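# Slide the white tray into the cardboard sleeve

## Task

Push the white tray, keeping its current orientation, fully into the cardboard sleeve until it reaches the stop, and leave the tray and sleeve resting in the jig's corner.

## Robot and tools

Robot: two UR-style arms, left_arm and right_arm, each ending in a 16-motor four-digit hand (index, middle, ring, thumb). right_arm has a right hand; left_arm has its mirror image. Base roots in the scene frame: left_arm (+0.033, +0.451, 0) m, right_arm (+0.032, -0.372, 0) m, each yawed only slightly.

Frame: every pose, velocity and offset uses the scene frame. Its origin sits on the table top midway between the bases. +z is up, +x points out over the table, and left_arm is on the +y side. Camera image sides do not match arm names. Printed hand positions can be off by a few centimetres.

Hand point axes (right hand): +z runs along straight fingers toward the tips, +x crosses the palm away from the thumb, and +y points out of the palm face, which lies at y = -0.062. On the left hand +x points toward the thumb. Straight fingertips reach about 0.12 m past the hand point. A rigid mast behind the wrist can strike things.

Row layout (48 numbers, all in [-1, 1], both arms always present): left_arm dx, dy, dz, rx, ry, rz; then 16 left hand motor goals; left current_limit, speed; then the same 24 for right_arm. Hand motor order: index_mcp, index_abd, index_pip, index_dip, middle_mcp, middle_abd, middle_pip, middle_dip, ring_mcp, ring_abd, ring_pip, ring_dip, thumb_cmc, thumb_axl, thumb_mcp, thumb_ipl. The result lists hand_goal, hand_measured, hand_current_ma and hand_state in this same order.

Pose numbers are offsets, not poses. They count from the arm's Hand target as it stood when the action or move began, along scene axes. 1.0 equals 0.6 m for dx, dy, dz, and 180 degrees for the rotation vector rx, ry, rz, which turns about the Hand target position. Every row inside one action counts from that same start, so sending an offset again moves the arm further. All six at 0 re-requests the current Hand target. Commanded orientation is clipped to within 32 degrees of the measured one.

Hand numbers are absolute goal angles, scaled linearly between each hinge's stops. Approximate straight values: finger _mcp -0.75, _abd 0.00, _pip -0.58, _dip -0.70; thumb_cmc -0.71, thumb_axl -0.68, thumb_mcp -0.23, thumb_ipl -0.17. Toward +1 the fingers curl toward the palm, and thumb_cmc swings the thumb in front of the palm. A 0 is a real goal, not 'unchanged'. To keep a hand as it is, send back its hand_goal, hand_current_limit and hand_speed. current_limit maps -1..+1 to 0..550 mA. speed sets a hinge rate of (speed+1)/2 times 8.5 rad/s. The starting values are 0.4 and -0.6.

Tools:
- execute_actions(actions, cameras): actions is a list of actions. Each action holds up to 15 rows of 1/30 s; a short one repeats its last row. Images come only for an empty list or when cameras names them ("all" or names).
- move(target, speed, blend, stop_force, zero, blocking, cameras): target is one 48-number row, or up to 15 rows. All rows are offsets from the same starting Hand targets. The path is straight and takes at most 10 s. speed is m/s, 0.002 to 3.6, default 0.25, one value or one per target. blend is a corner radius in m. stop_force (3 to 120 N) ends an arm's path when its wrist sensor feels that much resistance. zero (default true) re-zeroes the sensor first. blocking=false returns early and cannot be combined with stop_force. The result adds a move: line such as done, off_target, moving, held or fault, plus limits (paced, held).
- wait(seconds 0-10), stop() to brake a running move, zoom_image(camera, region [x0,y0,x1,y1], at most 504 px square) on the latest image, zero_wrist_force(arm), read_manual(section), finished_scene(scene 1 or 2).

Cameras: cam_high, cam_low, cam_bench_far_left, cam_bench_far_right, cam_left_wrist, cam_right_wrist, all 672x504.

Results show end_effector_position (m), quat_wxyz and velocities, the Hand target, joint positions and torques, and wrist force and torque in the hand's own axes, with peak since last shown. hand_state is moving, goal, blocked or overload. A hand point often rests short of its Hand target; add the missing distance as a new offset.

Cautions: the arms are stiff. Aim only slightly past a contact, move slowly near parts, and use stop_force when pushing. About 150 N on an arm, or a wrist torque near 24.3 N m, trips a fault that freezes the arm for 10 s. The clearance check blocks arm-to-arm approaches but not always; avoid any contact between arms or hands. A hand motor drawing 495 mA or more for 5 s shuts down. Above 70 °C results show MOTOR HOT, and at 85 °C the arm brakes for 30-60 s. Don't pass close to an arm's own base. Don't drop, throw or slam parts, and keep everything on the table. Loose items may get pushed occasionally. Call finished_scene only once the tray is fully sleeved, same orientation, and both items rest in the jig corner without the robot touching them.

Each tool is called as a command line: name --argument value for each argument, lists and objects as JSON in quotes; but a table of rows of numbers goes row by row, as --pt "numbers of a row", without its own name.

## Session

execute_actions --actions '[]'

Scene clock: 0.00 s.
left_arm: end_effector_position=(+0.5058, +0.4360, +0.2637) hand_goal=(-0.754, +0.000, -0.576, -0.696, -0.754, +0.000, -0.576, -0.696, -0.754, +0.000, -0.576, -0.696, -0.714, -0.678, -0.226, -0.168) hand_measured=(-0.754, +0.000, -0.576, -0.696, -0.754, +0.000, -0.576, -0.696, -0.754, +0.000, -0.576, -0.696, -0.714, -0.678, -0.226, -0.168) hand_current_ma=(+0, +0, +0, +0, +0, +0, +0, +0, +0, +0, +0, +0, +0, +0, +0, +0) hand_state=(goal, goal, goal, goal, goal, goal, goal, goal, goal, goal, goal, goal, goal, goal, goal, goal) hand_current_limit=0.40 hand_speed=-0.60 end_effector_quat_wxyz=(+0.036, +0.914, -0.306, -0.264) | right_arm: end_effector_position=(+0.3272, -0.6360, +0.3132) hand_goal=(-0.754, +0.000, -0.576, -0.696, -0.754, +0.000, -0.576, -0.696, -0.754, +0.000, -0.576, -0.696, -0.714, -0.678, -0.226, -0.168) hand_measured=(-0.754, +0.000, -0.576, -0.696, -0.754, +0.000, -0.576, -0.696, -0.754, +0.000, -0.576, -0.696, -0.714, -0.678, -0.226, -0.168) hand_current_ma=(+0, +0, +0, +0, +0, +0, +0, +0, +0, +0, +0, +0, +0, +0, +0, +0) hand_state=(goal, goal, goal, goal, goal, goal, goal, goal, goal, goal, goal, goal, goal, goal, goal, goal) hand_current_limit=0.40 hand_speed=-0.60 end_effector_quat_wxyz=(+0.489, +0.673, +0.406, -0.379)
Joint positions: left_arm=[3.469 -1.887 -1.428 -1.886 1.808 -3.837] | right_arm=[-0.651 -1.531 2.696 -3.858 -2.57 -0.818]
Joint velocities: within noise
Joint torques (N m): no reading
Motor temperatures (°C): left_arm=[46 42 43 48 48 43] | right_arm=[40 38 34 47 47 50]
Wrist force (N): no reading
Wrist torque (N m): no reading
Wrist force, peak (N): no reading
Hand target: left_arm +0.5058, +0.4360, +0.2637; +0.036, +0.914, -0.306, -0.264 | right_arm +0.3272, -0.6360, +0.3132; +0.489, +0.673, +0.406, -0.379
camera_calibration:
cam_left_wrist: T_world_to_cam=[[-0.194103, 0.953688, 0.229788, -0.414968], [0.951244, 0.125744, 0.281642, -0.653168], [0.239704, 0.273252, -0.931598, 0.128082], [0, 0, 0, 1]] pos_world=[0.510074, 0.442884, 0.398636]
cam_right_wrist: T_world_to_cam=[[0.27691, -0.287435, 0.916898, -0.52185], [-0.545004, 0.7389, 0.39623, 0.470512], [-0.791386, -0.609433, 0.0479554, -0.0280913], [0, 0, 0, 1]] pos_world=[0.378705, -0.514779, 0.293399]

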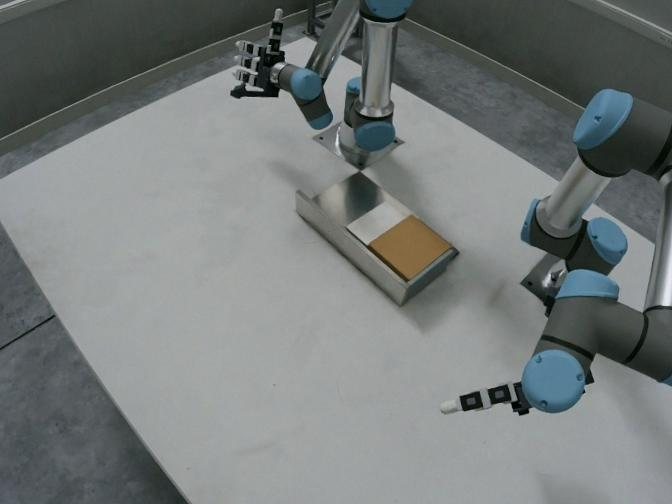

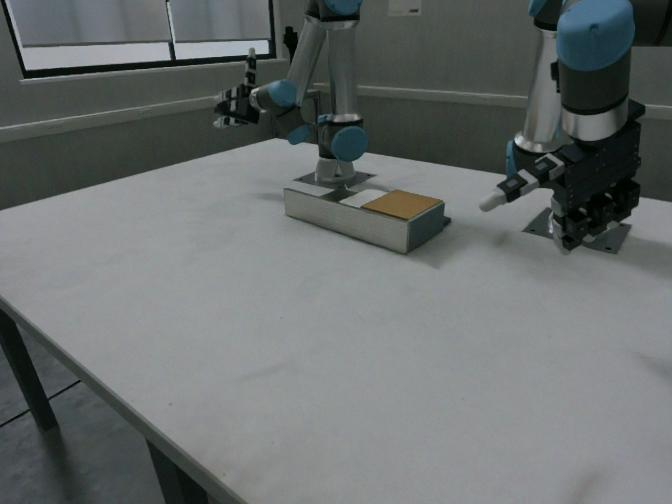

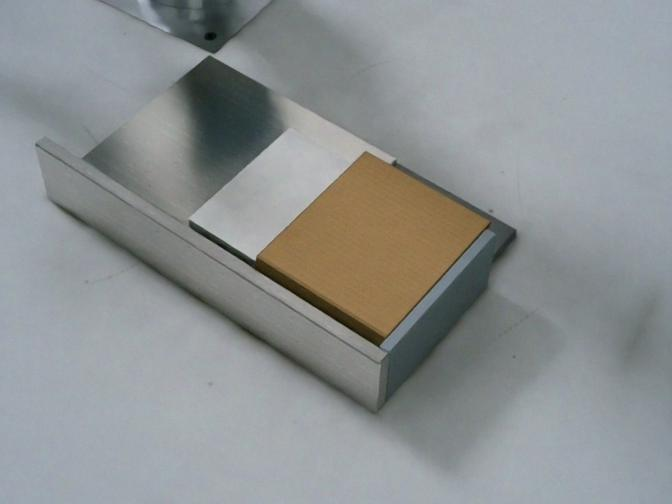

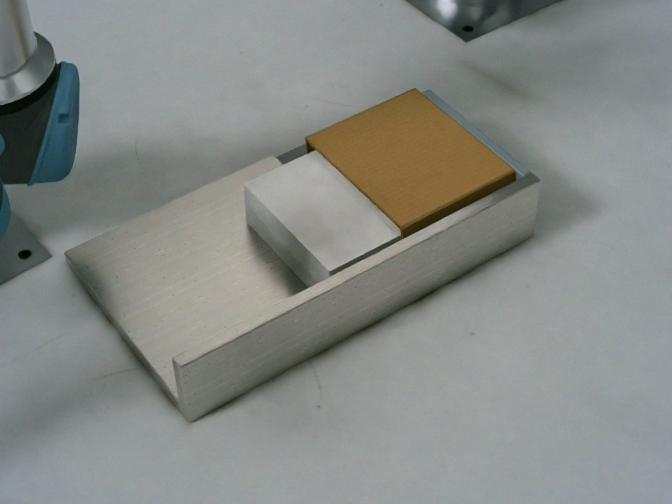

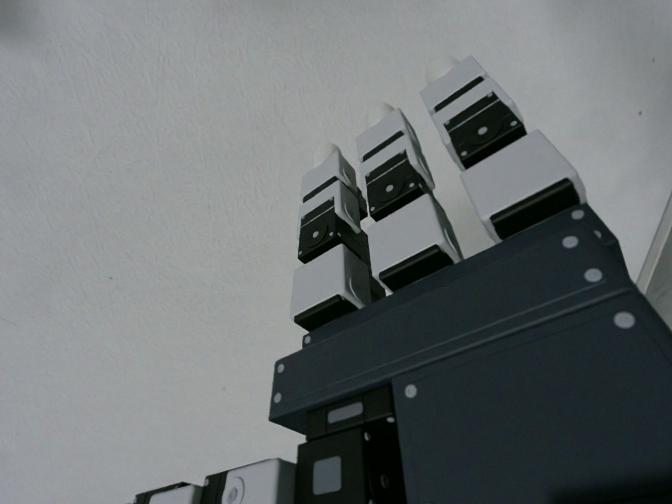

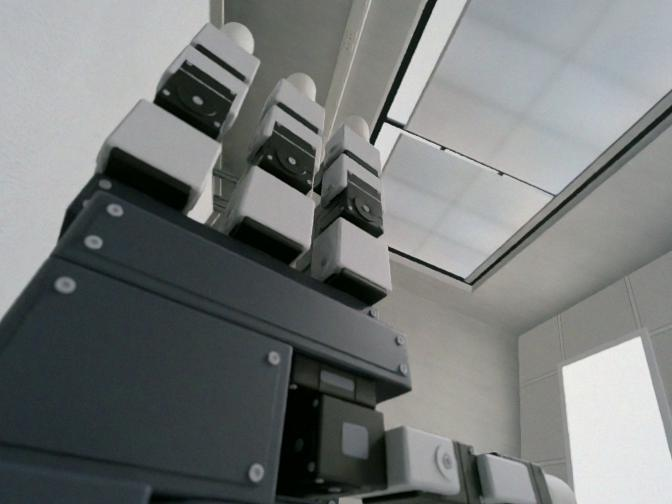

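zoom_image --camera "cam_bench_far_right" --region '[230, 70, 550, 310]'

zoom_image --camera "cam_bench_far_left" --region '[170, 110, 530, 420]'

zoom_image --camera "cam_bench_far_right" --region '[290, 120, 440, 290]'

zoom_image --camera "cam_bench_far_left" --region '[170, 180, 310, 300]'

Scaled by 1.575 from the camera's 672x504 image, which has a finer 960x720 frame.

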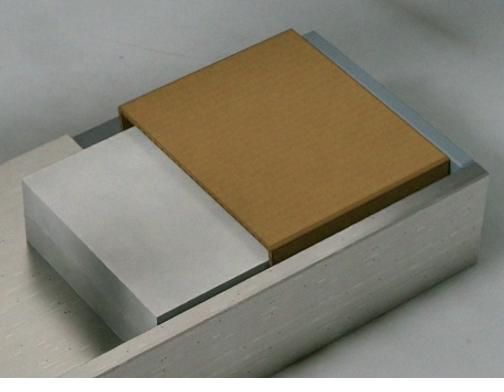

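Scaled by 1.400 from the camera's 672x504 image, which has a finer 960x720 frame.

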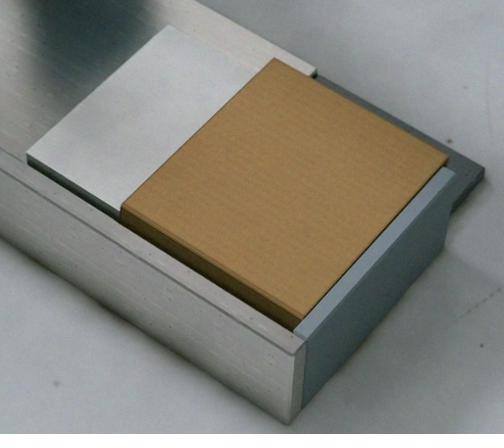

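Scaled by 2.965 from the camera's 672x504 image, which has a finer 960x720 frame.

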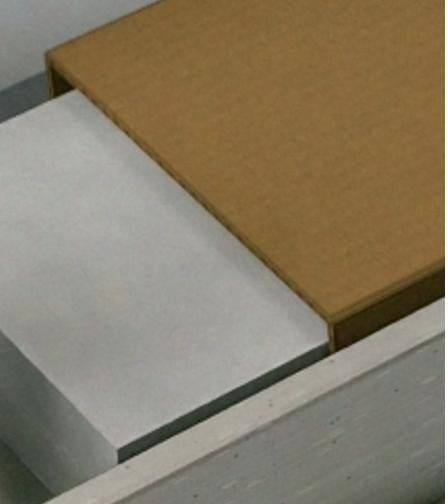

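Scaled by 3.600 from the camera's 672x504 image, which has a finer 960x720 frame.

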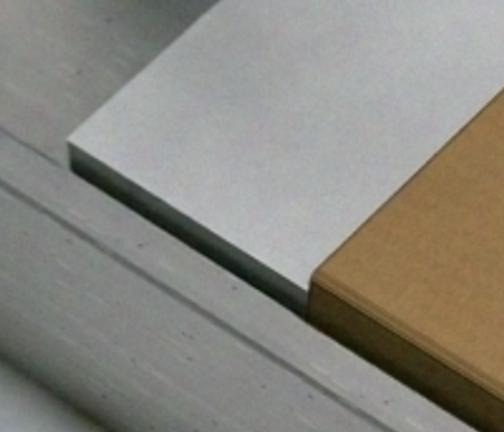

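move --target '[0,0,0,0,0,0,-0.754,0,-0.576,-0.696,-0.754,0,-0.576,-0.696,-0.754,0,-0.576,-0.696,-0.714,-0.678,-0.226,-0.168,0.4,-0.6,0.0213,0.36,0.0,0.5852,-0.1562,-0.4370,-0.754,0,-0.576,-0.696,-0.754,0,-0.576,-0.696,-0.754,0,-0.576,-0.696,0.571,-0.678,-0.226,-0.168,0.8,-0.6]' --speed 0.35 --cameras '["cam_high","cam_bench_far_left","cam_bench_far_right"]'

Scene clock: 18.60 s.
left_arm: end_effector_position=(+0.5058, +0.4360, +0.2637) hand_goal=(-0.754, +0.000, -0.576, -0.696, -0.754, +0.000, -0.576, -0.696, -0.754, +0.000, -0.576, -0.696, -0.714, -0.678, -0.226, -0.168) hand_measured=(-0.754, +0.000, -0.576, -0.696, -0.754, +0.000, -0.576, -0.696, -0.754, +0.000, -0.576, -0.696, -0.714, -0.678, -0.224, -0.168) hand_current_ma=(+1, +0, -1, +0, +1, +0, -1, +0, +1, +0, -1, +0, +0, +1, +4, +1) hand_state=(goal, goal, goal, goal, goal, goal, goal, goal, goal, goal, goal, goal, goal, goal, goal, goal) hand_current_limit=0.40 hand_speed=-0.60 end_effector_quat_wxyz=(+0.036, +0.914, -0.306, -0.264) | right_arm: end_effector_position=(+0.3400, -0.4201, +0.3132) hand_goal=(-0.754, +0.000, -0.576, -0.696, -0.754, +0.000, -0.576, -0.696, -0.754, +0.000, -0.576, -0.696, +0.570, -0.678, -0.226, -0.168) hand_measured=(-0.748, +0.002, -0.576, -0.696, -0.748, +0.002, -0.576, -0.696, -0.748, +0.002, -0.576, -0.696, +0.574, -0.678, -0.224, -0.168) hand_current_ma=(+18, +2, -1, +0, +21, +2, -1, +0, +17, +2, -1, +0, +8, +2, +7, +1) hand_state=(goal, goal, goal, goal, goal, goal, goal, goal, goal, goal, goal, goal, goal, goal, goal, goal) hand_current_limit=0.80 hand_speed=-0.60 end_effector_quat_wxyz=(-0.423, +0.906, -0.026, +0.012)
Joint positions: left_arm=[3.469 -1.887 -1.428 -1.886 1.808 -3.837] | right_arm=[-0.867 -1.874 1.816 -0.805 -1.008 0.558]
Joint torques (N m): left_arm=[-0.75 34.53 23.58 1.16 0.17 0.02] | right_arm=[6.33 -0.31 -32.29 -1.32 1.1 1.28]
Wrist force (N): left_arm=[0.1 0.1 0.0] | right_arm=[2.7 -2.5 -0.7]
Wrist torque (N m): left_arm=[0.02 -0.01 0.00] | right_arm=[0.04 -0.24 0.53]
Wrist force, peak (N): left_arm=[-0.3 0.4 0.0] | right_arm=[2.7 -2.8 -0.9]
Hand target: left_arm +0.5058, +0.4360, +0.2637; +0.036, +0.914, -0.306, -0.264 | right_arm +0.3400, -0.4200, +0.3132; -0.423, +0.906, -0.027, +0.012
Off the commanded pose: left_arm 0.000 m, 0 deg | right_arm 0.000 m, 0 deg.
move: done
Images, in order (width x height): cam_high 672x504, cam_bench_far_left 672x504, cam_bench_far_right 672x504.

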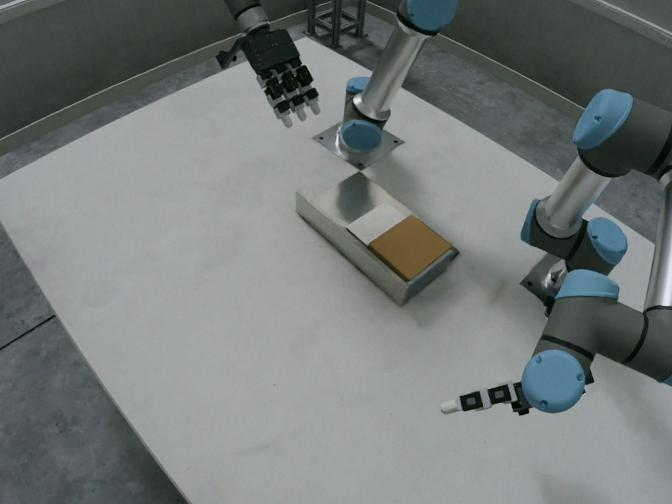

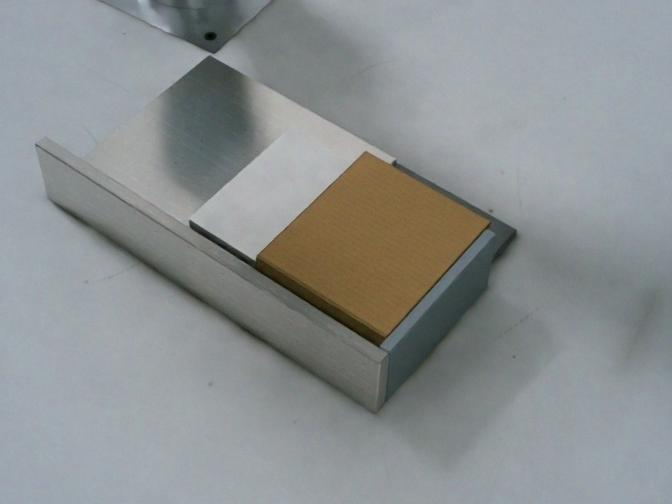

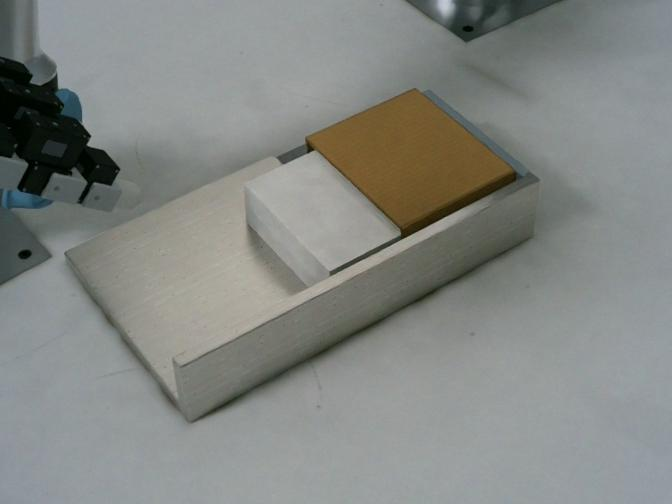

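move --pt "0 0 0 0 0 0 -0.754 0 -0.576 -0.696 -0.754 0 -0.576 -0.696 -0.754 0 -0.576 -0.696 -0.714 -0.678 -0.226 -0.168 0.4 -0.6 -0.0912 0.2502 -0.322 0 0 0 -0.754 0 -0.576 -0.696 -0.754 0 -0.576 -0.696 -0.754 0 -0.576 -0.696 0.571 -0.678 -0.226 -0.168 0.8 -0.6" --pt "0 0 0 0 0 0 -0.754 0 -0.576 -0.696 -0.754 0 -0.576 -0.696 -0.754 0 -0.576 -0.696 -0.714 -0.678 -0.226 -0.168 0.4 -0.6 -0.0912 0.2673 -0.4237 0 0 0 -0.754 0 -0.576 -0.696 -0.754 0 -0.576 -0.696 -0.754 0 -0.576 -0.696 0.571 -0.678 -0.226 -0.168 0.8 -0.6" --speed '[0.25,0.08]' --blend '[0.01,0]' --cameras '["cam_high","cam_bench_far_left","cam_bench_far_right"]'

zoom_image --camera "cam_bench_far_right" --region '[160, 100, 480, 340]'

Scene clock: 24.93 s.
left_arm: end_effector_position=(+0.5058, +0.4360, +0.2637) hand_goal=(-0.754, +0.000, -0.576, -0.696, -0.754, +0.000, -0.576, -0.696, -0.754, +0.000, -0.576, -0.696, -0.714, -0.678, -0.226, -0.168) hand_measured=(-0.754, +0.000, -0.576, -0.696, -0.754, +0.000, -0.576, -0.696, -0.754, +0.000, -0.576, -0.696, -0.714, -0.678, -0.224, -0.168) hand_current_ma=(+1, +0, -1, +0, +1, +0, -1, +0, +1, +0, -1, +0, +0, +1, +4, +1) hand_state=(goal, goal, goal, goal, goal, goal, goal, goal, goal, goal, goal, goal, goal, goal, goal, goal) hand_current_limit=0.40 hand_speed=-0.60 end_effector_quat_wxyz=(+0.036, +0.914, -0.306, -0.264) | right_arm: end_effector_position=(+0.2852, -0.2596, +0.0590) hand_goal=(-0.754, +0.000, -0.576, -0.696, -0.754, +0.000, -0.576, -0.696, -0.754, +0.000, -0.576, -0.696, +0.570, -0.678, -0.226, -0.168) hand_measured=(-0.748, +0.002, -0.576, -0.696, -0.746, +0.002, -0.576, -0.696, -0.748, +0.002, -0.576, -0.696, +0.572, -0.678, -0.224, -0.168) hand_current_ma=(+19, +2, -1, +0, +23, +2, -1, +0, +19, +2, -1, +0, +7, +2, +7, +1) hand_state=(goal, goal, goal, goal, goal, goal, goal, goal, goal, goal, goal, goal, goal, goal, goal, goal) hand_current_limit=0.80 hand_speed=-0.60 end_effector_quat_wxyz=(-0.423, +0.906, -0.027, +0.012)
Joint positions: left_arm=[3.469 -1.887 -1.428 -1.886 1.808 -3.837] | right_arm=[-0.565 -1.982 2.612 -1.682 -0.832 0.868]
Joint torques (N m): left_arm=[-0.56 35.09 23.63 1.4 0.25 0.2] | right_arm=[-9.39 -9.9 -27.9 -1.1 -0.31 -1.42]
Wrist force (N): left_arm=[0.2 0.3 -0.2] | right_arm=[2.7 -2.6 -0.8]
Wrist torque (N m): left_arm=[0.06 -0.02 0.01] | right_arm=[0.03 -0.24 0.54]
Wrist force, peak (N): left_arm=[-0.4 0.1 -0.3] | right_arm=[3.1 -3.1 -2.8]
Hand target: left_arm +0.5058, +0.4360, +0.2637; +0.036, +0.914, -0.306, -0.264 | right_arm +0.2853, -0.2597, +0.0590; -0.423, +0.906, -0.027, +0.012
Off the commanded pose: left_arm 0.000 m, 0 deg | right_arm 0.000 m, 0 deg.
move: done
Images, in order (width x height): cam_high 672x504, cam_bench_far_left 672x504, cam_bench_far_right 672x504.

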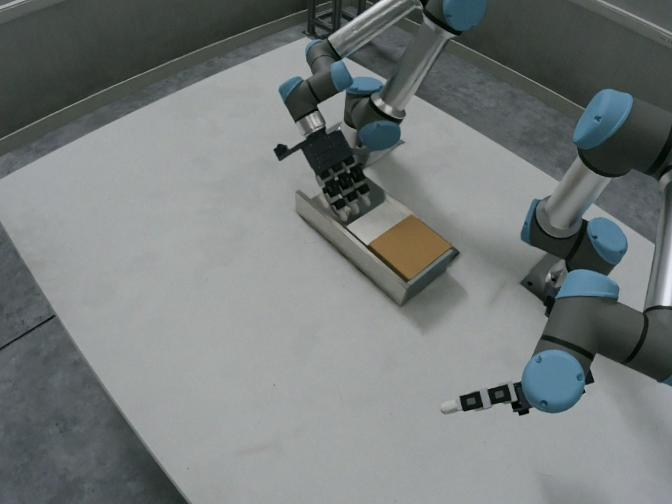

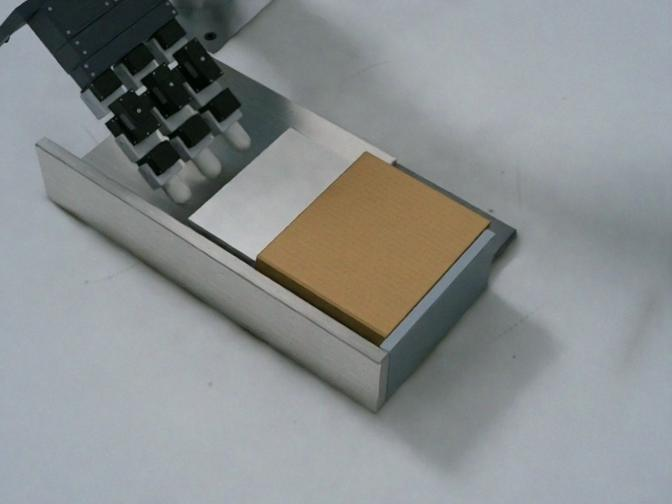

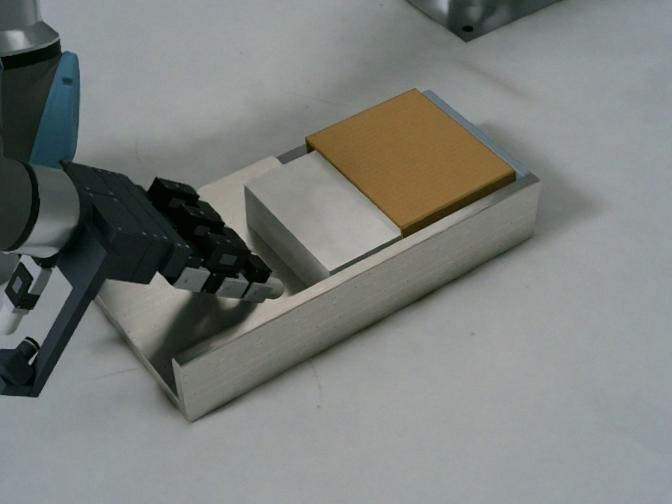

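Scaled by 1.575 from the camera's 672x504 image, which has a finer 960x720 frame.

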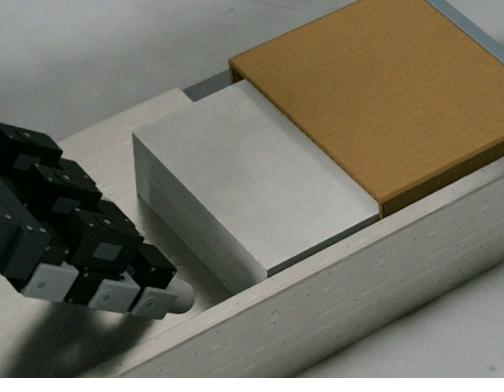

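move --target '[0,0,0,0,0,0,-0.754,0,-0.576,-0.696,-0.754,0,-0.576,-0.696,-0.754,0,-0.576,-0.696,-0.714,-0.678,-0.226,-0.168,0.4,-0.6,0.0048,0.083,0,0,0,0,-0.754,0,-0.576,-0.696,-0.754,0,-0.576,-0.696,-0.754,0,-0.576,-0.696,0.571,-0.678,-0.226,-0.168,0.8,-0.6]' --speed 0.03 --stop_force 3 --cameras '["cam_bench_far_left","cam_bench_far_right"]'

zoom_image --camera "cam_bench_far_right" --region '[220, 100, 460, 300]'

zoom_image --camera "cam_bench_far_left" --region '[170, 90, 410, 300]'

Scene clock: 28.53 s.
left_arm: end_effector_position=(+0.5058, +0.4360, +0.2637) hand_goal=(-0.754, +0.000, -0.576, -0.696, -0.754, +0.000, -0.576, -0.696, -0.754, +0.000, -0.576, -0.696, -0.714, -0.678, -0.226, -0.168) hand_measured=(-0.754, +0.000, -0.576, -0.696, -0.754, +0.000, -0.576, -0.696, -0.754, +0.000, -0.576, -0.696, -0.714, -0.678, -0.224, -0.168) hand_current_ma=(+1, +0, -1, +0, +1, +0, -1, +0, +1, +0, -1, +0, +0, +1, +4, +1) hand_state=(goal, goal, goal, goal, goal, goal, goal, goal, goal, goal, goal, goal, goal, goal, goal, goal) hand_current_limit=0.40 hand_speed=-0.60 end_effector_quat_wxyz=(+0.036, +0.914, -0.306, -0.264) | right_arm: end_effector_position=(+0.2872, -0.2260, +0.0591) hand_goal=(-0.754, +0.000, -0.576, -0.696, -0.754, +0.000, -0.576, -0.696, -0.754, +0.000, -0.576, -0.696, +0.570, -0.678, -0.226, -0.168) hand_measured=(-0.746, +0.002, -0.576, -0.696, -0.746, +0.000, -0.576, -0.696, -0.746, +0.002, -0.576, -0.696, +0.572, -0.678, -0.224, -0.168) hand_current_ma=(+23, +2, +0, +0, +27, +2, +0, +0, +25, +2, +0, +0, +7, +2, +7, +1) hand_state=(goal, goal, goal, goal, goal, goal, goal, goal, goal, goal, goal, goal, goal, goal, goal, goal) hand_current_limit=0.80 hand_speed=-0.60 end_effector_quat_wxyz=(-0.423, +0.906, -0.026, +0.012)
Joint positions: left_arm=[3.469 -1.887 -1.428 -1.886 1.808 -3.837] | right_arm=[-0.435 -1.961 2.634 -1.837 -0.774 1.029]
Joint torques (N m): left_arm=[0.21 35.9 23.67 1.14 0.19 -0.22] | right_arm=[9.5 -13.64 -28.24 -3.65 2.16 1.69]
Wrist force (N): left_arm=[0.4 -0.3 -0.3] | right_arm=[2.5 -2.4 -0.7]
Wrist torque (N m): left_arm=[-0.01 -0.05 0.04] | right_arm=[0.08 -0.20 0.58]
Wrist force, peak (N): left_arm=[0.4 -0.3 -0.3] | right_arm=[2.6 -1.8 -8.1]
Hand target: left_arm +0.5058, +0.4360, +0.2637; +0.036, +0.914, -0.306, -0.264 | right_arm +0.2872, -0.2260, +0.0591; -0.423, +0.906, -0.026, +0.012 (not the last commanded pose)
Off the commanded pose: left_arm 0.000 m, 0 deg | right_arm 0.016 m, 0 deg.
move: contact (right_arm)
Images, in order (width x height): cam_bench_far_left 672x504, cam_bench_far_right 672x504.

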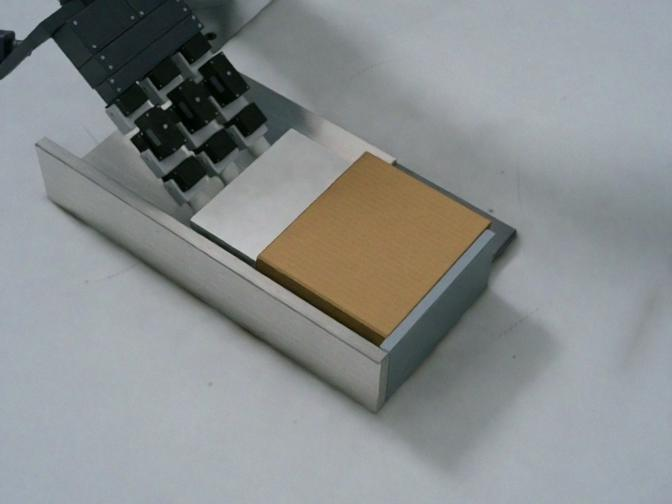

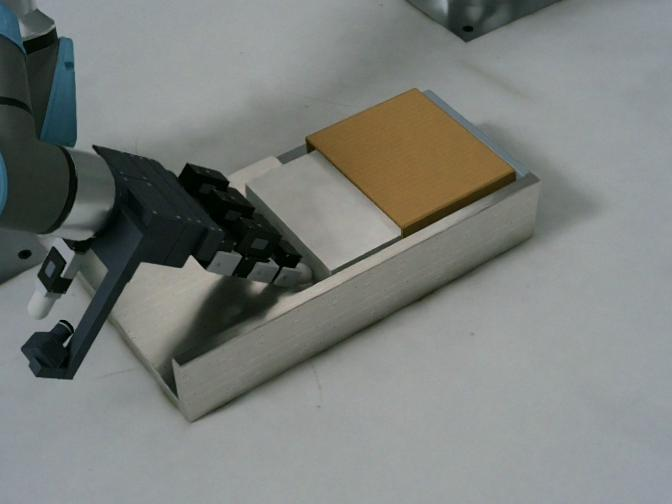

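Scaled by 2.100 from the camera's 672x504 image, which has a finer 960x720 frame.

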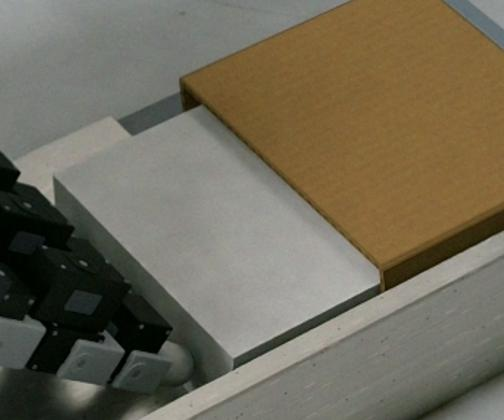

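Scaled by 2.100 from the camera's 672x504 image, which has a finer 960x720 frame.

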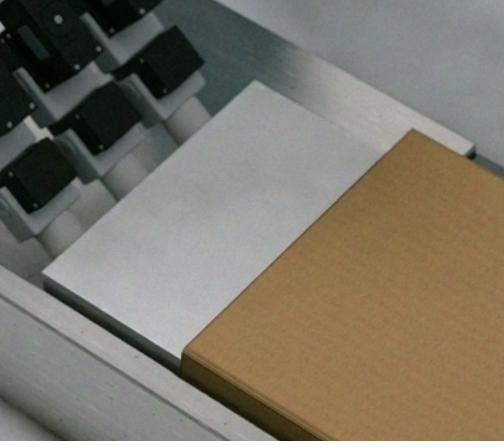

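move --target '[0,0,0,0,0,0,-0.754,0,-0.576,-0.696,-0.754,0,-0.576,-0.696,-0.754,0,-0.576,-0.696,-0.714,-0.678,-0.226,-0.168,0.4,-0.6,0.0014,0.025,0,0,0,0,-0.754,0,-0.576,-0.696,-0.754,0,-0.576,-0.696,-0.754,0,-0.576,-0.696,0.571,-0.678,-0.226,-0.168,0.8,-0.6]' --speed 0.02 --stop_force 15 --cameras '["cam_bench_far_left","cam_bench_far_right"]'

zoom_image --camera "cam_bench_far_right" --region '[220, 100, 460, 300]'

zoom_image --camera "cam_bench_far_left" --region '[170, 90, 410, 300]'

Scene clock: 31.90 s.
left_arm: end_effector_position=(+0.5058, +0.4360, +0.2637) hand_goal=(-0.754, +0.000, -0.576, -0.696, -0.754, +0.000, -0.576, -0.696, -0.754, +0.000, -0.576, -0.696, -0.714, -0.678, -0.226, -0.168) hand_measured=(-0.754, +0.000, -0.576, -0.696, -0.754, +0.000, -0.576, -0.696, -0.754, +0.000, -0.576, -0.696, -0.714, -0.678, -0.224, -0.168) hand_current_ma=(+1, +0, -1, +0, +1, +0, -1, +0, +1, +0, -1, +0, +0, +1, +4, +1) hand_state=(goal, goal, goal, goal, goal, goal, goal, goal, goal, goal, goal, goal, goal, goal, goal, goal) hand_current_limit=0.40 hand_speed=-0.60 end_effector_quat_wxyz=(+0.036, +0.914, -0.306, -0.264) | right_arm: end_effector_position=(+0.2880, -0.2110, +0.0591) hand_goal=(-0.754, +0.000, -0.576, -0.696, -0.754, +0.000, -0.576, -0.696, -0.754, +0.000, -0.576, -0.696, +0.570, -0.678, -0.226, -0.168) hand_measured=(-0.746, +0.002, -0.576, -0.696, -0.744, +0.002, -0.576, -0.696, -0.744, +0.002, -0.576, -0.698, +0.572, -0.678, -0.224, -0.168) hand_current_ma=(+26, +5, +1, +0, +31, +5, +1, -1, +30, +6, +1, -3, +7, +2, +7, +1) hand_state=(goal, goal, goal, goal, goal, goal, goal, goal, goal, goal, goal, goal, goal, goal, goal, goal) hand_current_limit=0.80 hand_speed=-0.60 end_effector_quat_wxyz=(-0.423, +0.906, -0.026, +0.012)
Joint positions: left_arm=[3.469 -1.887 -1.428 -1.886 1.808 -3.837] | right_arm=[-0.376 -1.941 2.642 -1.923 -0.752 1.109]
Joint torques (N m): left_arm=[-1.49 33.73 24.18 1.17 0.11 -0.15] | right_arm=[-8.77 -12.16 -26.1 0.76 -0.52 -1.8]
Wrist force (N): left_arm=[0.1 0.1 -0.1] | right_arm=[3.2 -2.4 -4.9]
Wrist torque (N m): left_arm=[0.02 0.00 0.00] | right_arm=[0.41 0.06 0.66]
Wrist force, peak (N): left_arm=[-0.1 0.5 -0.1] | right_arm=[3.8 -2.9 -8.8]
Hand target: left_arm +0.5058, +0.4360, +0.2637; +0.036, +0.914, -0.306, -0.264 | right_arm +0.2880, -0.2110, +0.0591; -0.423, +0.906, -0.026, +0.012
Off the commanded pose: left_arm 0.000 m, 0 deg | right_arm 0.000 m, 0 deg.
move: done
Images, in order (width x height): cam_bench_far_left 672x504, cam_bench_far_right 672x504.

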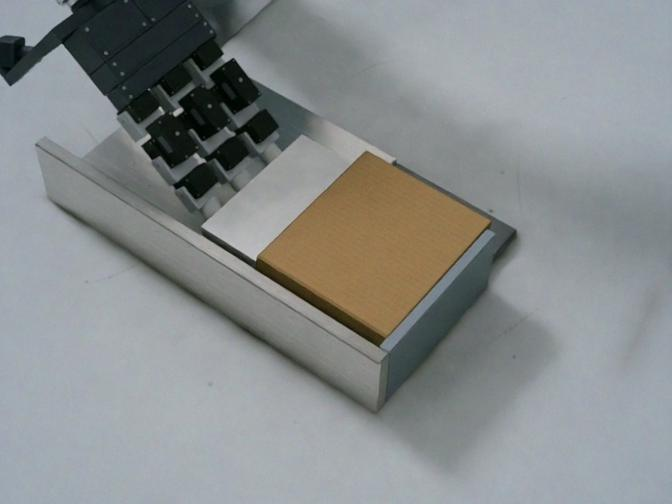

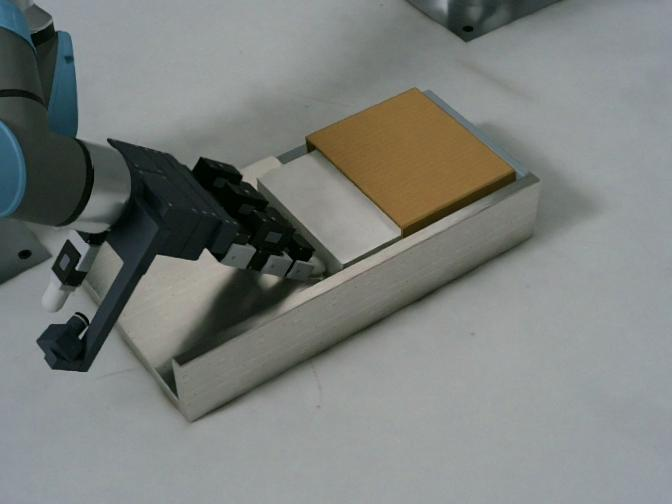

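Scaled by 2.100 from the camera's 672x504 image, which has a finer 960x720 frame.

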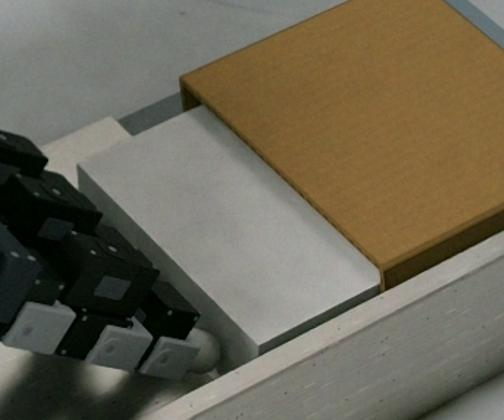

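Scaled by 2.100 from the camera's 672x504 image, which has a finer 960x720 frame.

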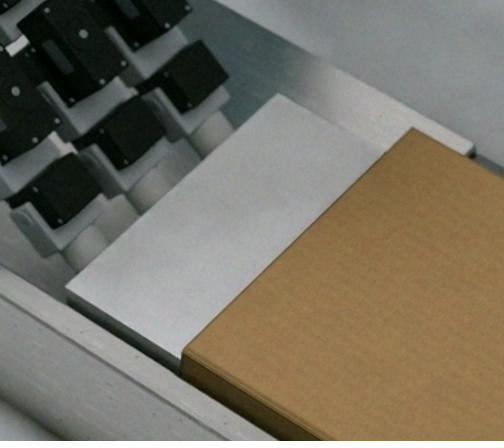

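move --target '[0,0,0,0,0,0,-0.754,0,-0.576,-0.696,-0.754,0,-0.576,-0.696,-0.754,0,-0.576,-0.696,-0.714,-0.678,-0.226,-0.168,0.4,-0.6,0.0053,0.0917,0,0,0,0,-0.754,0,-0.576,-0.696,-0.754,0,-0.576,-0.696,-0.754,0,-0.576,-0.696,0.571,-0.678,-0.226,-0.168,0.8,-0.6]' --speed 0.04 --stop_force 14 --cameras '["cam_bench_far_left","cam_bench_far_right"]'

zoom_image --camera "cam_bench_far_right" --region '[220, 100, 460, 300]'

zoom_image --camera "cam_bench_far_left" --region '[170, 90, 410, 300]'

Scene clock: 35.67 s.
left_arm: end_effector_position=(+0.5058, +0.4360, +0.2637) hand_goal=(-0.754, +0.000, -0.576, -0.696, -0.754, +0.000, -0.576, -0.696, -0.754, +0.000, -0.576, -0.696, -0.714, -0.678, -0.226, -0.168) hand_measured=(-0.754, +0.000, -0.576, -0.696, -0.754, +0.000, -0.576, -0.696, -0.754, +0.000, -0.576, -0.696, -0.714, -0.678, -0.224, -0.168) hand_current_ma=(+1, +0, -1, +0, +1, +0, -1, +0, +1, +0, -1, +0, +0, +1, +4, +1) hand_state=(goal, goal, goal, goal, goal, goal, goal, goal, goal, goal, goal, goal, goal, goal, goal, goal) hand_current_limit=0.40 hand_speed=-0.60 end_effector_quat_wxyz=(+0.036, +0.914, -0.306, -0.264) | right_arm: end_effector_position=(+0.2912, -0.1560, +0.0591) hand_goal=(-0.754, +0.000, -0.576, -0.696, -0.754, +0.000, -0.576, -0.696, -0.754, +0.000, -0.576, -0.696, +0.570, -0.678, -0.226, -0.168) hand_measured=(-0.744, +0.004, -0.574, -0.696, -0.742, +0.002, -0.574, -0.696, -0.744, +0.004, -0.578, -0.700, +0.572, -0.678, -0.224, -0.168) hand_current_ma=(+31, +8, +3, +0, +36, +6, +2, -1, +31, +11, -3, -10, +7, +2, +7, +1) hand_state=(goal, goal, goal, goal, goal, goal, goal, goal, goal, goal, goal, goal, goal, goal, goal, goal) hand_current_limit=0.80 hand_speed=-0.60 end_effector_quat_wxyz=(-0.423, +0.906, -0.026, +0.012)
Joint positions: left_arm=[3.469 -1.887 -1.428 -1.886 1.808 -3.837] | right_arm=[-0.158 -1.815 2.657 -2.303 -0.702 1.429]
Joint torques (N m): left_arm=[-0.69 35.48 25.95 1.18 -0.03 -0.07] | right_arm=[-9.9 -16.67 -25.31 -2.31 -0.2 0.59]
Wrist force (N): left_arm=[0.1 0.1 -0.1] | right_arm=[2.8 -2.4 -4.4]
Wrist torque (N m): left_arm=[0.02 -0.01 0.01] | right_arm=[0.37 0.03 0.61]
Wrist force, peak (N): left_arm=[0.6 0.2 -0.1] | right_arm=[3.7 -2.4 -9.1]
Hand target: left_arm +0.5058, +0.4360, +0.2637; +0.036, +0.914, -0.306, -0.264 | right_arm +0.2912, -0.1560, +0.0591; -0.423, +0.906, -0.026, +0.012
Off the commanded pose: left_arm 0.000 m, 0 deg | right_arm 0.000 m, 0 deg.
move: done
Images, in order (width x height): cam_bench_far_left 672x504, cam_bench_far_right 672x504.

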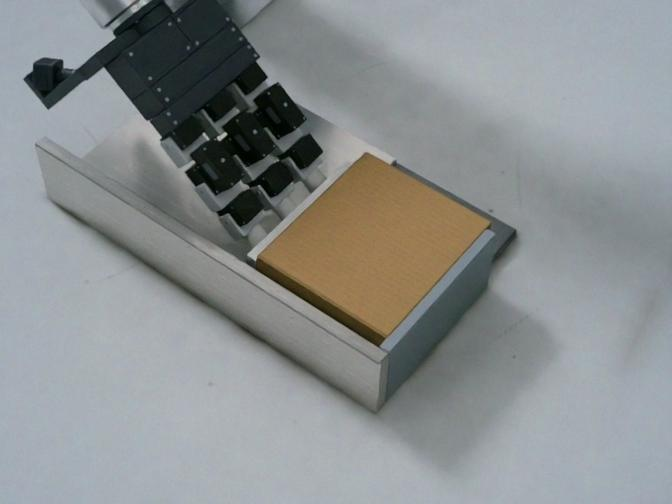

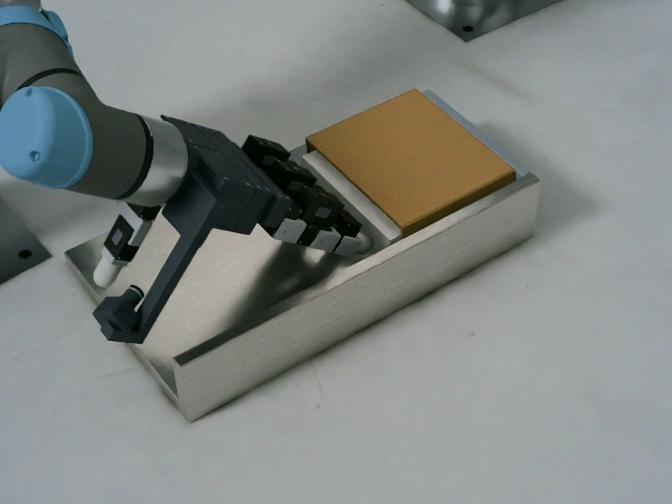

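Scaled by 2.100 from the camera's 672x504 image, which has a finer 960x720 frame.

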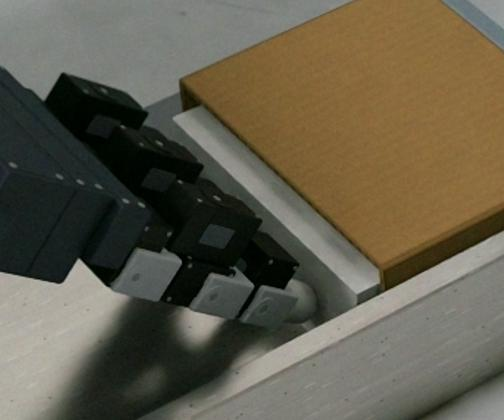

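Scaled by 2.100 from the camera's 672x504 image, which has a finer 960x720 frame.

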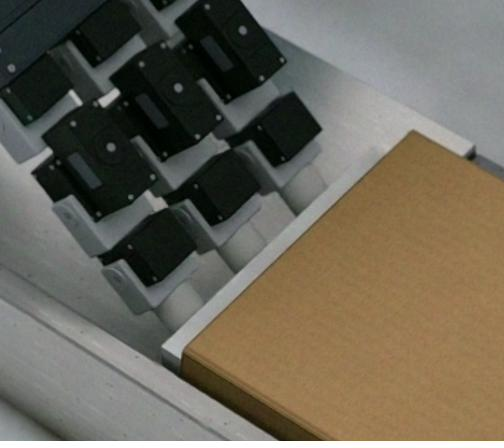

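move --target '[0,0,0,0,0,0,-0.754,0,-0.576,-0.696,-0.754,0,-0.576,-0.696,-0.754,0,-0.576,-0.696,-0.714,-0.678,-0.226,-0.168,0.4,-0.6,0.0024,0.0417,0,0,0,0,-0.754,0,-0.576,-0.696,-0.754,0,-0.576,-0.696,-0.754,0,-0.576,-0.696,0.571,-0.678,-0.226,-0.168,0.8,-0.6]' --speed 0.015 --stop_force 16 --cameras '["cam_bench_far_left","cam_bench_far_right"]'

zoom_image --camera "cam_bench_far_right" --region '[280, 100, 460, 280]'

zoom_image --camera "cam_bench_far_left" --region '[170, 90, 410, 300]'

Scene clock: 39.40 s.
left_arm: end_effector_position=(+0.5058, +0.4360, +0.2637) hand_goal=(-0.754, +0.000, -0.576, -0.696, -0.754, +0.000, -0.576, -0.696, -0.754, +0.000, -0.576, -0.696, -0.714, -0.678, -0.226, -0.168) hand_measured=(-0.754, +0.000, -0.576, -0.696, -0.754, +0.000, -0.576, -0.696, -0.754, +0.000, -0.576, -0.696, -0.714, -0.678, -0.224, -0.168) hand_current_ma=(+1, +0, -1, +0, +1, +0, -1, +0, +1, +0, -1, +0, +0, +1, +4, +1) hand_state=(goal, goal, goal, goal, goal, goal, goal, goal, goal, goal, goal, goal, goal, goal, goal, goal) hand_current_limit=0.40 hand_speed=-0.60 end_effector_quat_wxyz=(+0.036, +0.914, -0.306, -0.264) | right_arm: end_effector_position=(+0.2924, -0.1358, +0.0591) hand_goal=(-0.754, +0.000, -0.576, -0.696, -0.754, +0.000, -0.576, -0.696, -0.754, +0.000, -0.576, -0.696, +0.570, -0.678, -0.226, -0.168) hand_measured=(-0.740, +0.000, -0.574, -0.698, -0.738, +0.000, -0.576, -0.698, -0.736, +0.002, -0.574, -0.698, +0.572, -0.678, -0.224, -0.168) hand_current_ma=(+49, +1, +2, -7, +58, +0, +2, -8, +61, +5, +5, -7, +7, +2, +7, +1) hand_state=(goal, goal, goal, goal, goal, goal, goal, goal, goal, goal, goal, goal, goal, goal, goal, goal) hand_current_limit=0.80 hand_speed=-0.60 end_effector_quat_wxyz=(-0.423, +0.906, -0.026, +0.012)
Joint positions: left_arm=[3.469 -1.887 -1.428 -1.886 1.808 -3.837] | right_arm=[-0.081 -1.753 2.652 -2.453 -0.697 1.548]
Joint torques (N m): left_arm=[-1 35.04 25.85 1.32 -0.06 0.11] | right_arm=[-5.62 -15.73 0.65 -2.48 1.4 1.1]
Wrist force (N): left_arm=[0.0 0.0 -0.1] | right_arm=[3.4 -2.0 -23.0]
Wrist torque (N m): left_arm=[0.01 0.01 0.00] | right_arm=[1.81 0.42 0.68]
Wrist force, peak (N): left_arm=[0.4 0.2 -0.1] | right_arm=[2.4 -0.3 -42.3]
Hand target: left_arm +0.5058, +0.4360, +0.2637; +0.036, +0.914, -0.306, -0.264 | right_arm +0.2924, -0.1358, +0.0591; -0.423, +0.906, -0.026, +0.012 (not the last commanded pose)
Off the commanded pose: left_arm 0.000 m, 0 deg | right_arm 0.005 m, 0 deg.
move: contact (right_arm)
Images, in order (width x height): cam_bench_far_left 672x504, cam_bench_far_right 672x504.

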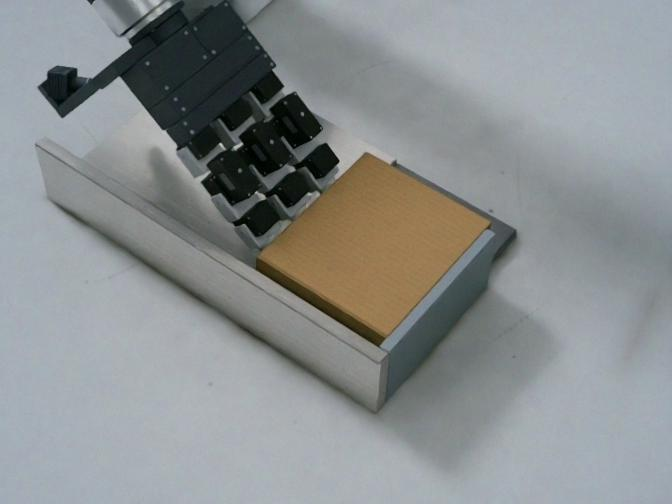

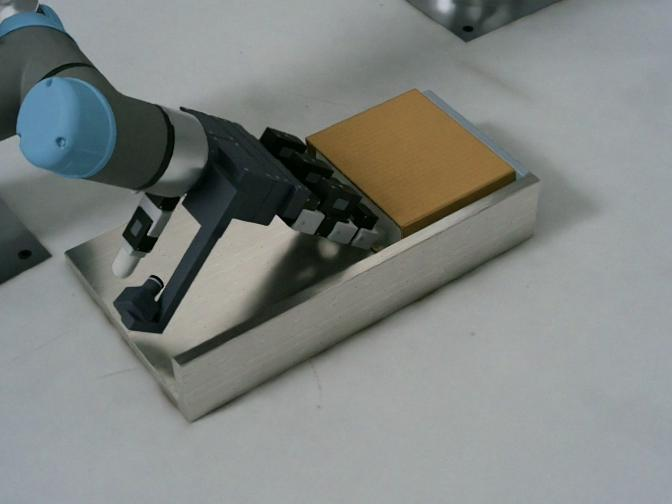

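Scaled by 2.800 from the camera's 672x504 image, which has a finer 960x720 frame.

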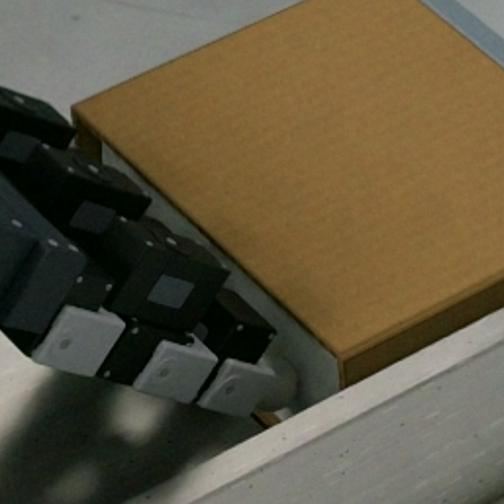

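Scaled by 2.100 from the camera's 672x504 image, which has a finer 960x720 frame.

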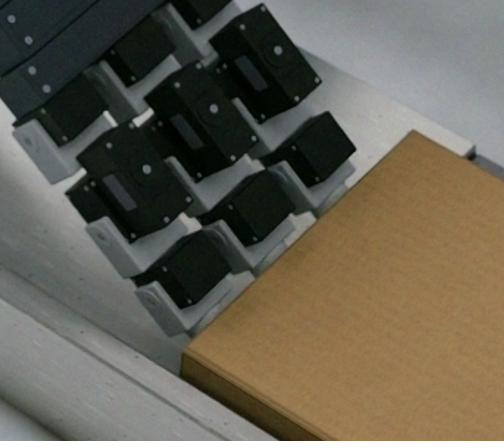

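move --pt "0 0 0 0 0 0 -0.754 0 -0.576 -0.696 -0.754 0 -0.576 -0.696 -0.754 0 -0.576 -0.696 -0.714 -0.678 -0.226 -0.168 0.4 -0.6 -0.0017 -0.03 0 0 0 0 -0.754 0 -0.576 -0.696 -0.754 0 -0.576 -0.696 -0.754 0 -0.576 -0.696 0.571 -0.678 -0.226 -0.168 0.4 -0.6" --pt "0 0 0 0 0 0 -0.754 0 -0.576 -0.696 -0.754 0 -0.576 -0.696 -0.754 0 -0.576 -0.696 -0.714 -0.678 -0.226 -0.168 0.4 -0.6 -0.01 -0.25 0.3 0 0 0 -0.754 0 -0.576 -0.696 -0.754 0 -0.576 -0.696 -0.754 0 -0.576 -0.696 0.571 -0.678 -0.226 -0.168 0.4 -0.6" --speed '[0.03,0.2]' --blend '[0.004,0]' --cameras '["cam_bench_far_left","cam_bench_far_right"]'

zoom_image --camera "cam_bench_far_right" --region '[290, 120, 440, 270]'

zoom_image --camera "cam_bench_far_right" --region '[460, 130, 560, 220]'

zoom_image --camera "cam_bench_far_left" --region '[230, 140, 530, 420]'

Scene clock: 42.93 s.
left_arm: end_effector_position=(+0.5058, +0.4360, +0.2637) hand_goal=(-0.754, +0.000, -0.576, -0.696, -0.754, +0.000, -0.576, -0.696, -0.754, +0.000, -0.576, -0.696, -0.714, -0.678, -0.226, -0.168) hand_measured=(-0.754, +0.000, -0.576, -0.696, -0.754, +0.000, -0.576, -0.696, -0.754, +0.000, -0.576, -0.696, -0.714, -0.678, -0.224, -0.168) hand_current_ma=(+1, +0, -1, +0, +1, +0, -1, +0, +1, +0, -1, +0, +0, +1, +4, +1) hand_state=(goal, goal, goal, goal, goal, goal, goal, goal, goal, goal, goal, goal, goal, goal, goal, goal) hand_current_limit=0.40 hand_speed=-0.60 end_effector_quat_wxyz=(+0.036, +0.914, -0.306, -0.264) | right_arm: end_effector_position=(+0.2864, -0.2858, +0.2390) hand_goal=(-0.754, +0.000, -0.576, -0.696, -0.754, +0.000, -0.576, -0.696, -0.754, +0.000, -0.576, -0.696, +0.570, -0.678, -0.226, -0.168) hand_measured=(-0.740, +0.000, -0.576, -0.698, -0.738, +0.000, -0.576, -0.698, -0.738, +0.002, -0.574, -0.698, +0.572, -0.678, -0.224, -0.168) hand_current_ma=(+45, +1, +2, -6, +53, +0, +1, -6, +54, +6, +4, -6, +6, +2, +7, +1) hand_state=(goal, goal, goal, goal, goal, goal, goal, goal, goal, goal, goal, goal, goal, goal, goal, goal) hand_current_limit=0.40 hand_speed=-0.60 end_effector_quat_wxyz=(-0.423, +0.906, -0.026, +0.012)
Joint positions: left_arm=[3.469 -1.887 -1.428 -1.886 1.808 -3.837] | right_arm=[-0.654 -2.165 2.185 -1.006 -0.879 0.767]
Joint torques (N m): left_arm=[-0.78 36.18 25.31 1.14 -0.12 -0.14] | right_arm=[1.69 -9.2 -27.42 -0.25 1.09 0.26]
Wrist force (N): left_arm=[-0.2 0.1 -0.2] | right_arm=[2.8 -2.4 -0.8]
Wrist torque (N m): left_arm=[0.04 0.03 -0.02] | right_arm=[0.05 -0.25 0.55]
Wrist force, peak (N): left_arm=[-0.2 0.3 -0.3] | right_arm=[3.3 -1.9 -23.3]
Hand target: left_arm +0.5058, +0.4360, +0.2637; +0.036, +0.914, -0.306, -0.264 | right_arm +0.2864, -0.2858, +0.2391; -0.423, +0.906, -0.026, +0.012
Off the commanded pose: left_arm 0.000 m, 0 deg | right_arm 0.000 m, 0 deg.
move: done
Images, in order (width x height): cam_bench_far_left 672x504, cam_bench_far_right 672x504.

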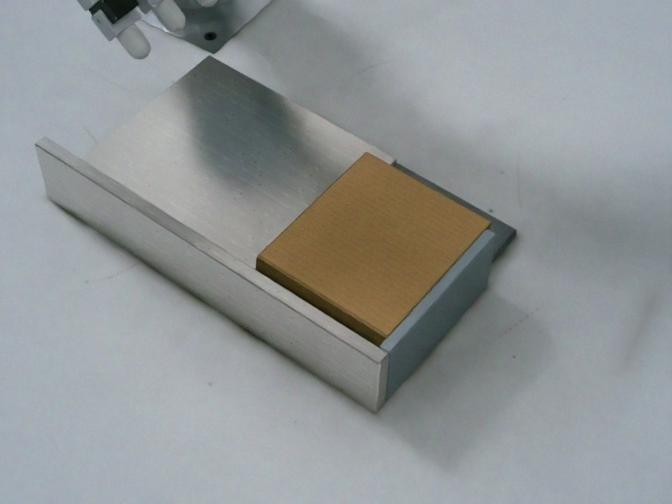

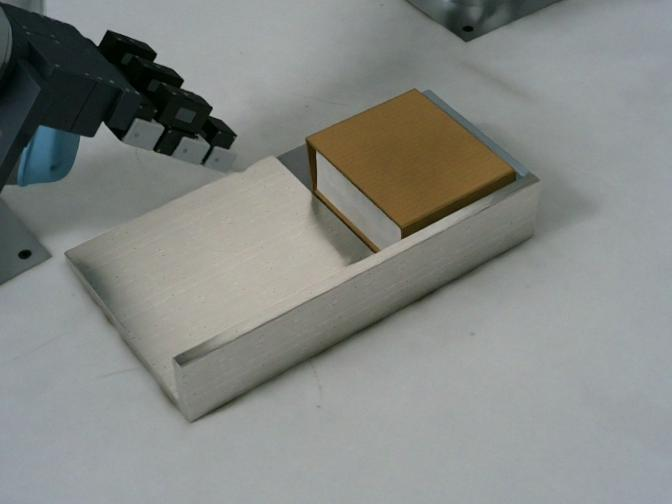

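Scaled by 3.360 from the camera's 672x504 image, which has a finer 960x720 frame.

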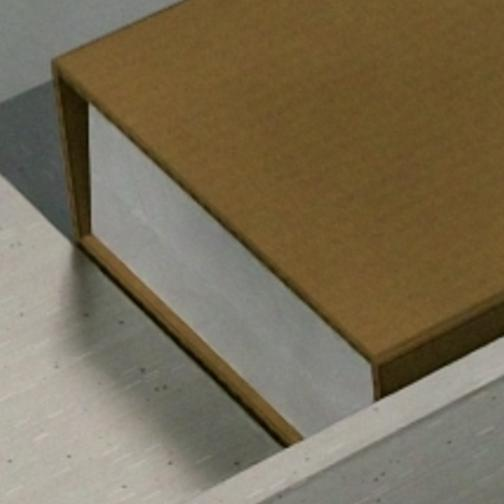

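Scaled by 5.040 from the camera's 672x504 image, which has a finer 960x720 frame.

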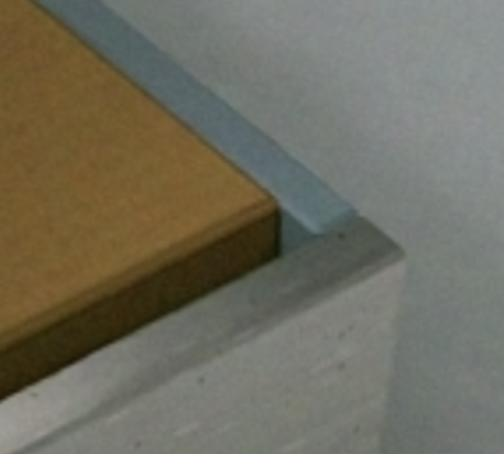

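Scaled by 1.680 from the camera's 672x504 image, which has a finer 960x720 frame.

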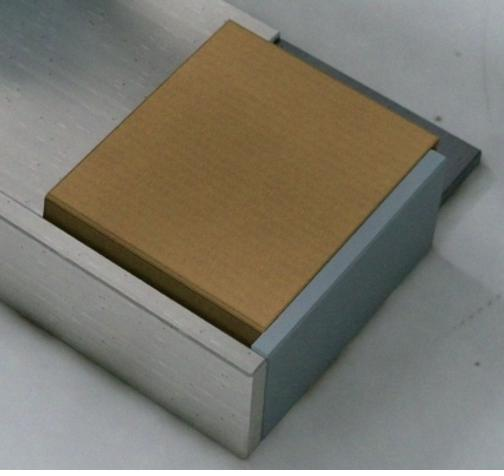

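finished_scene --scene 2

The scene is finished: the task was done.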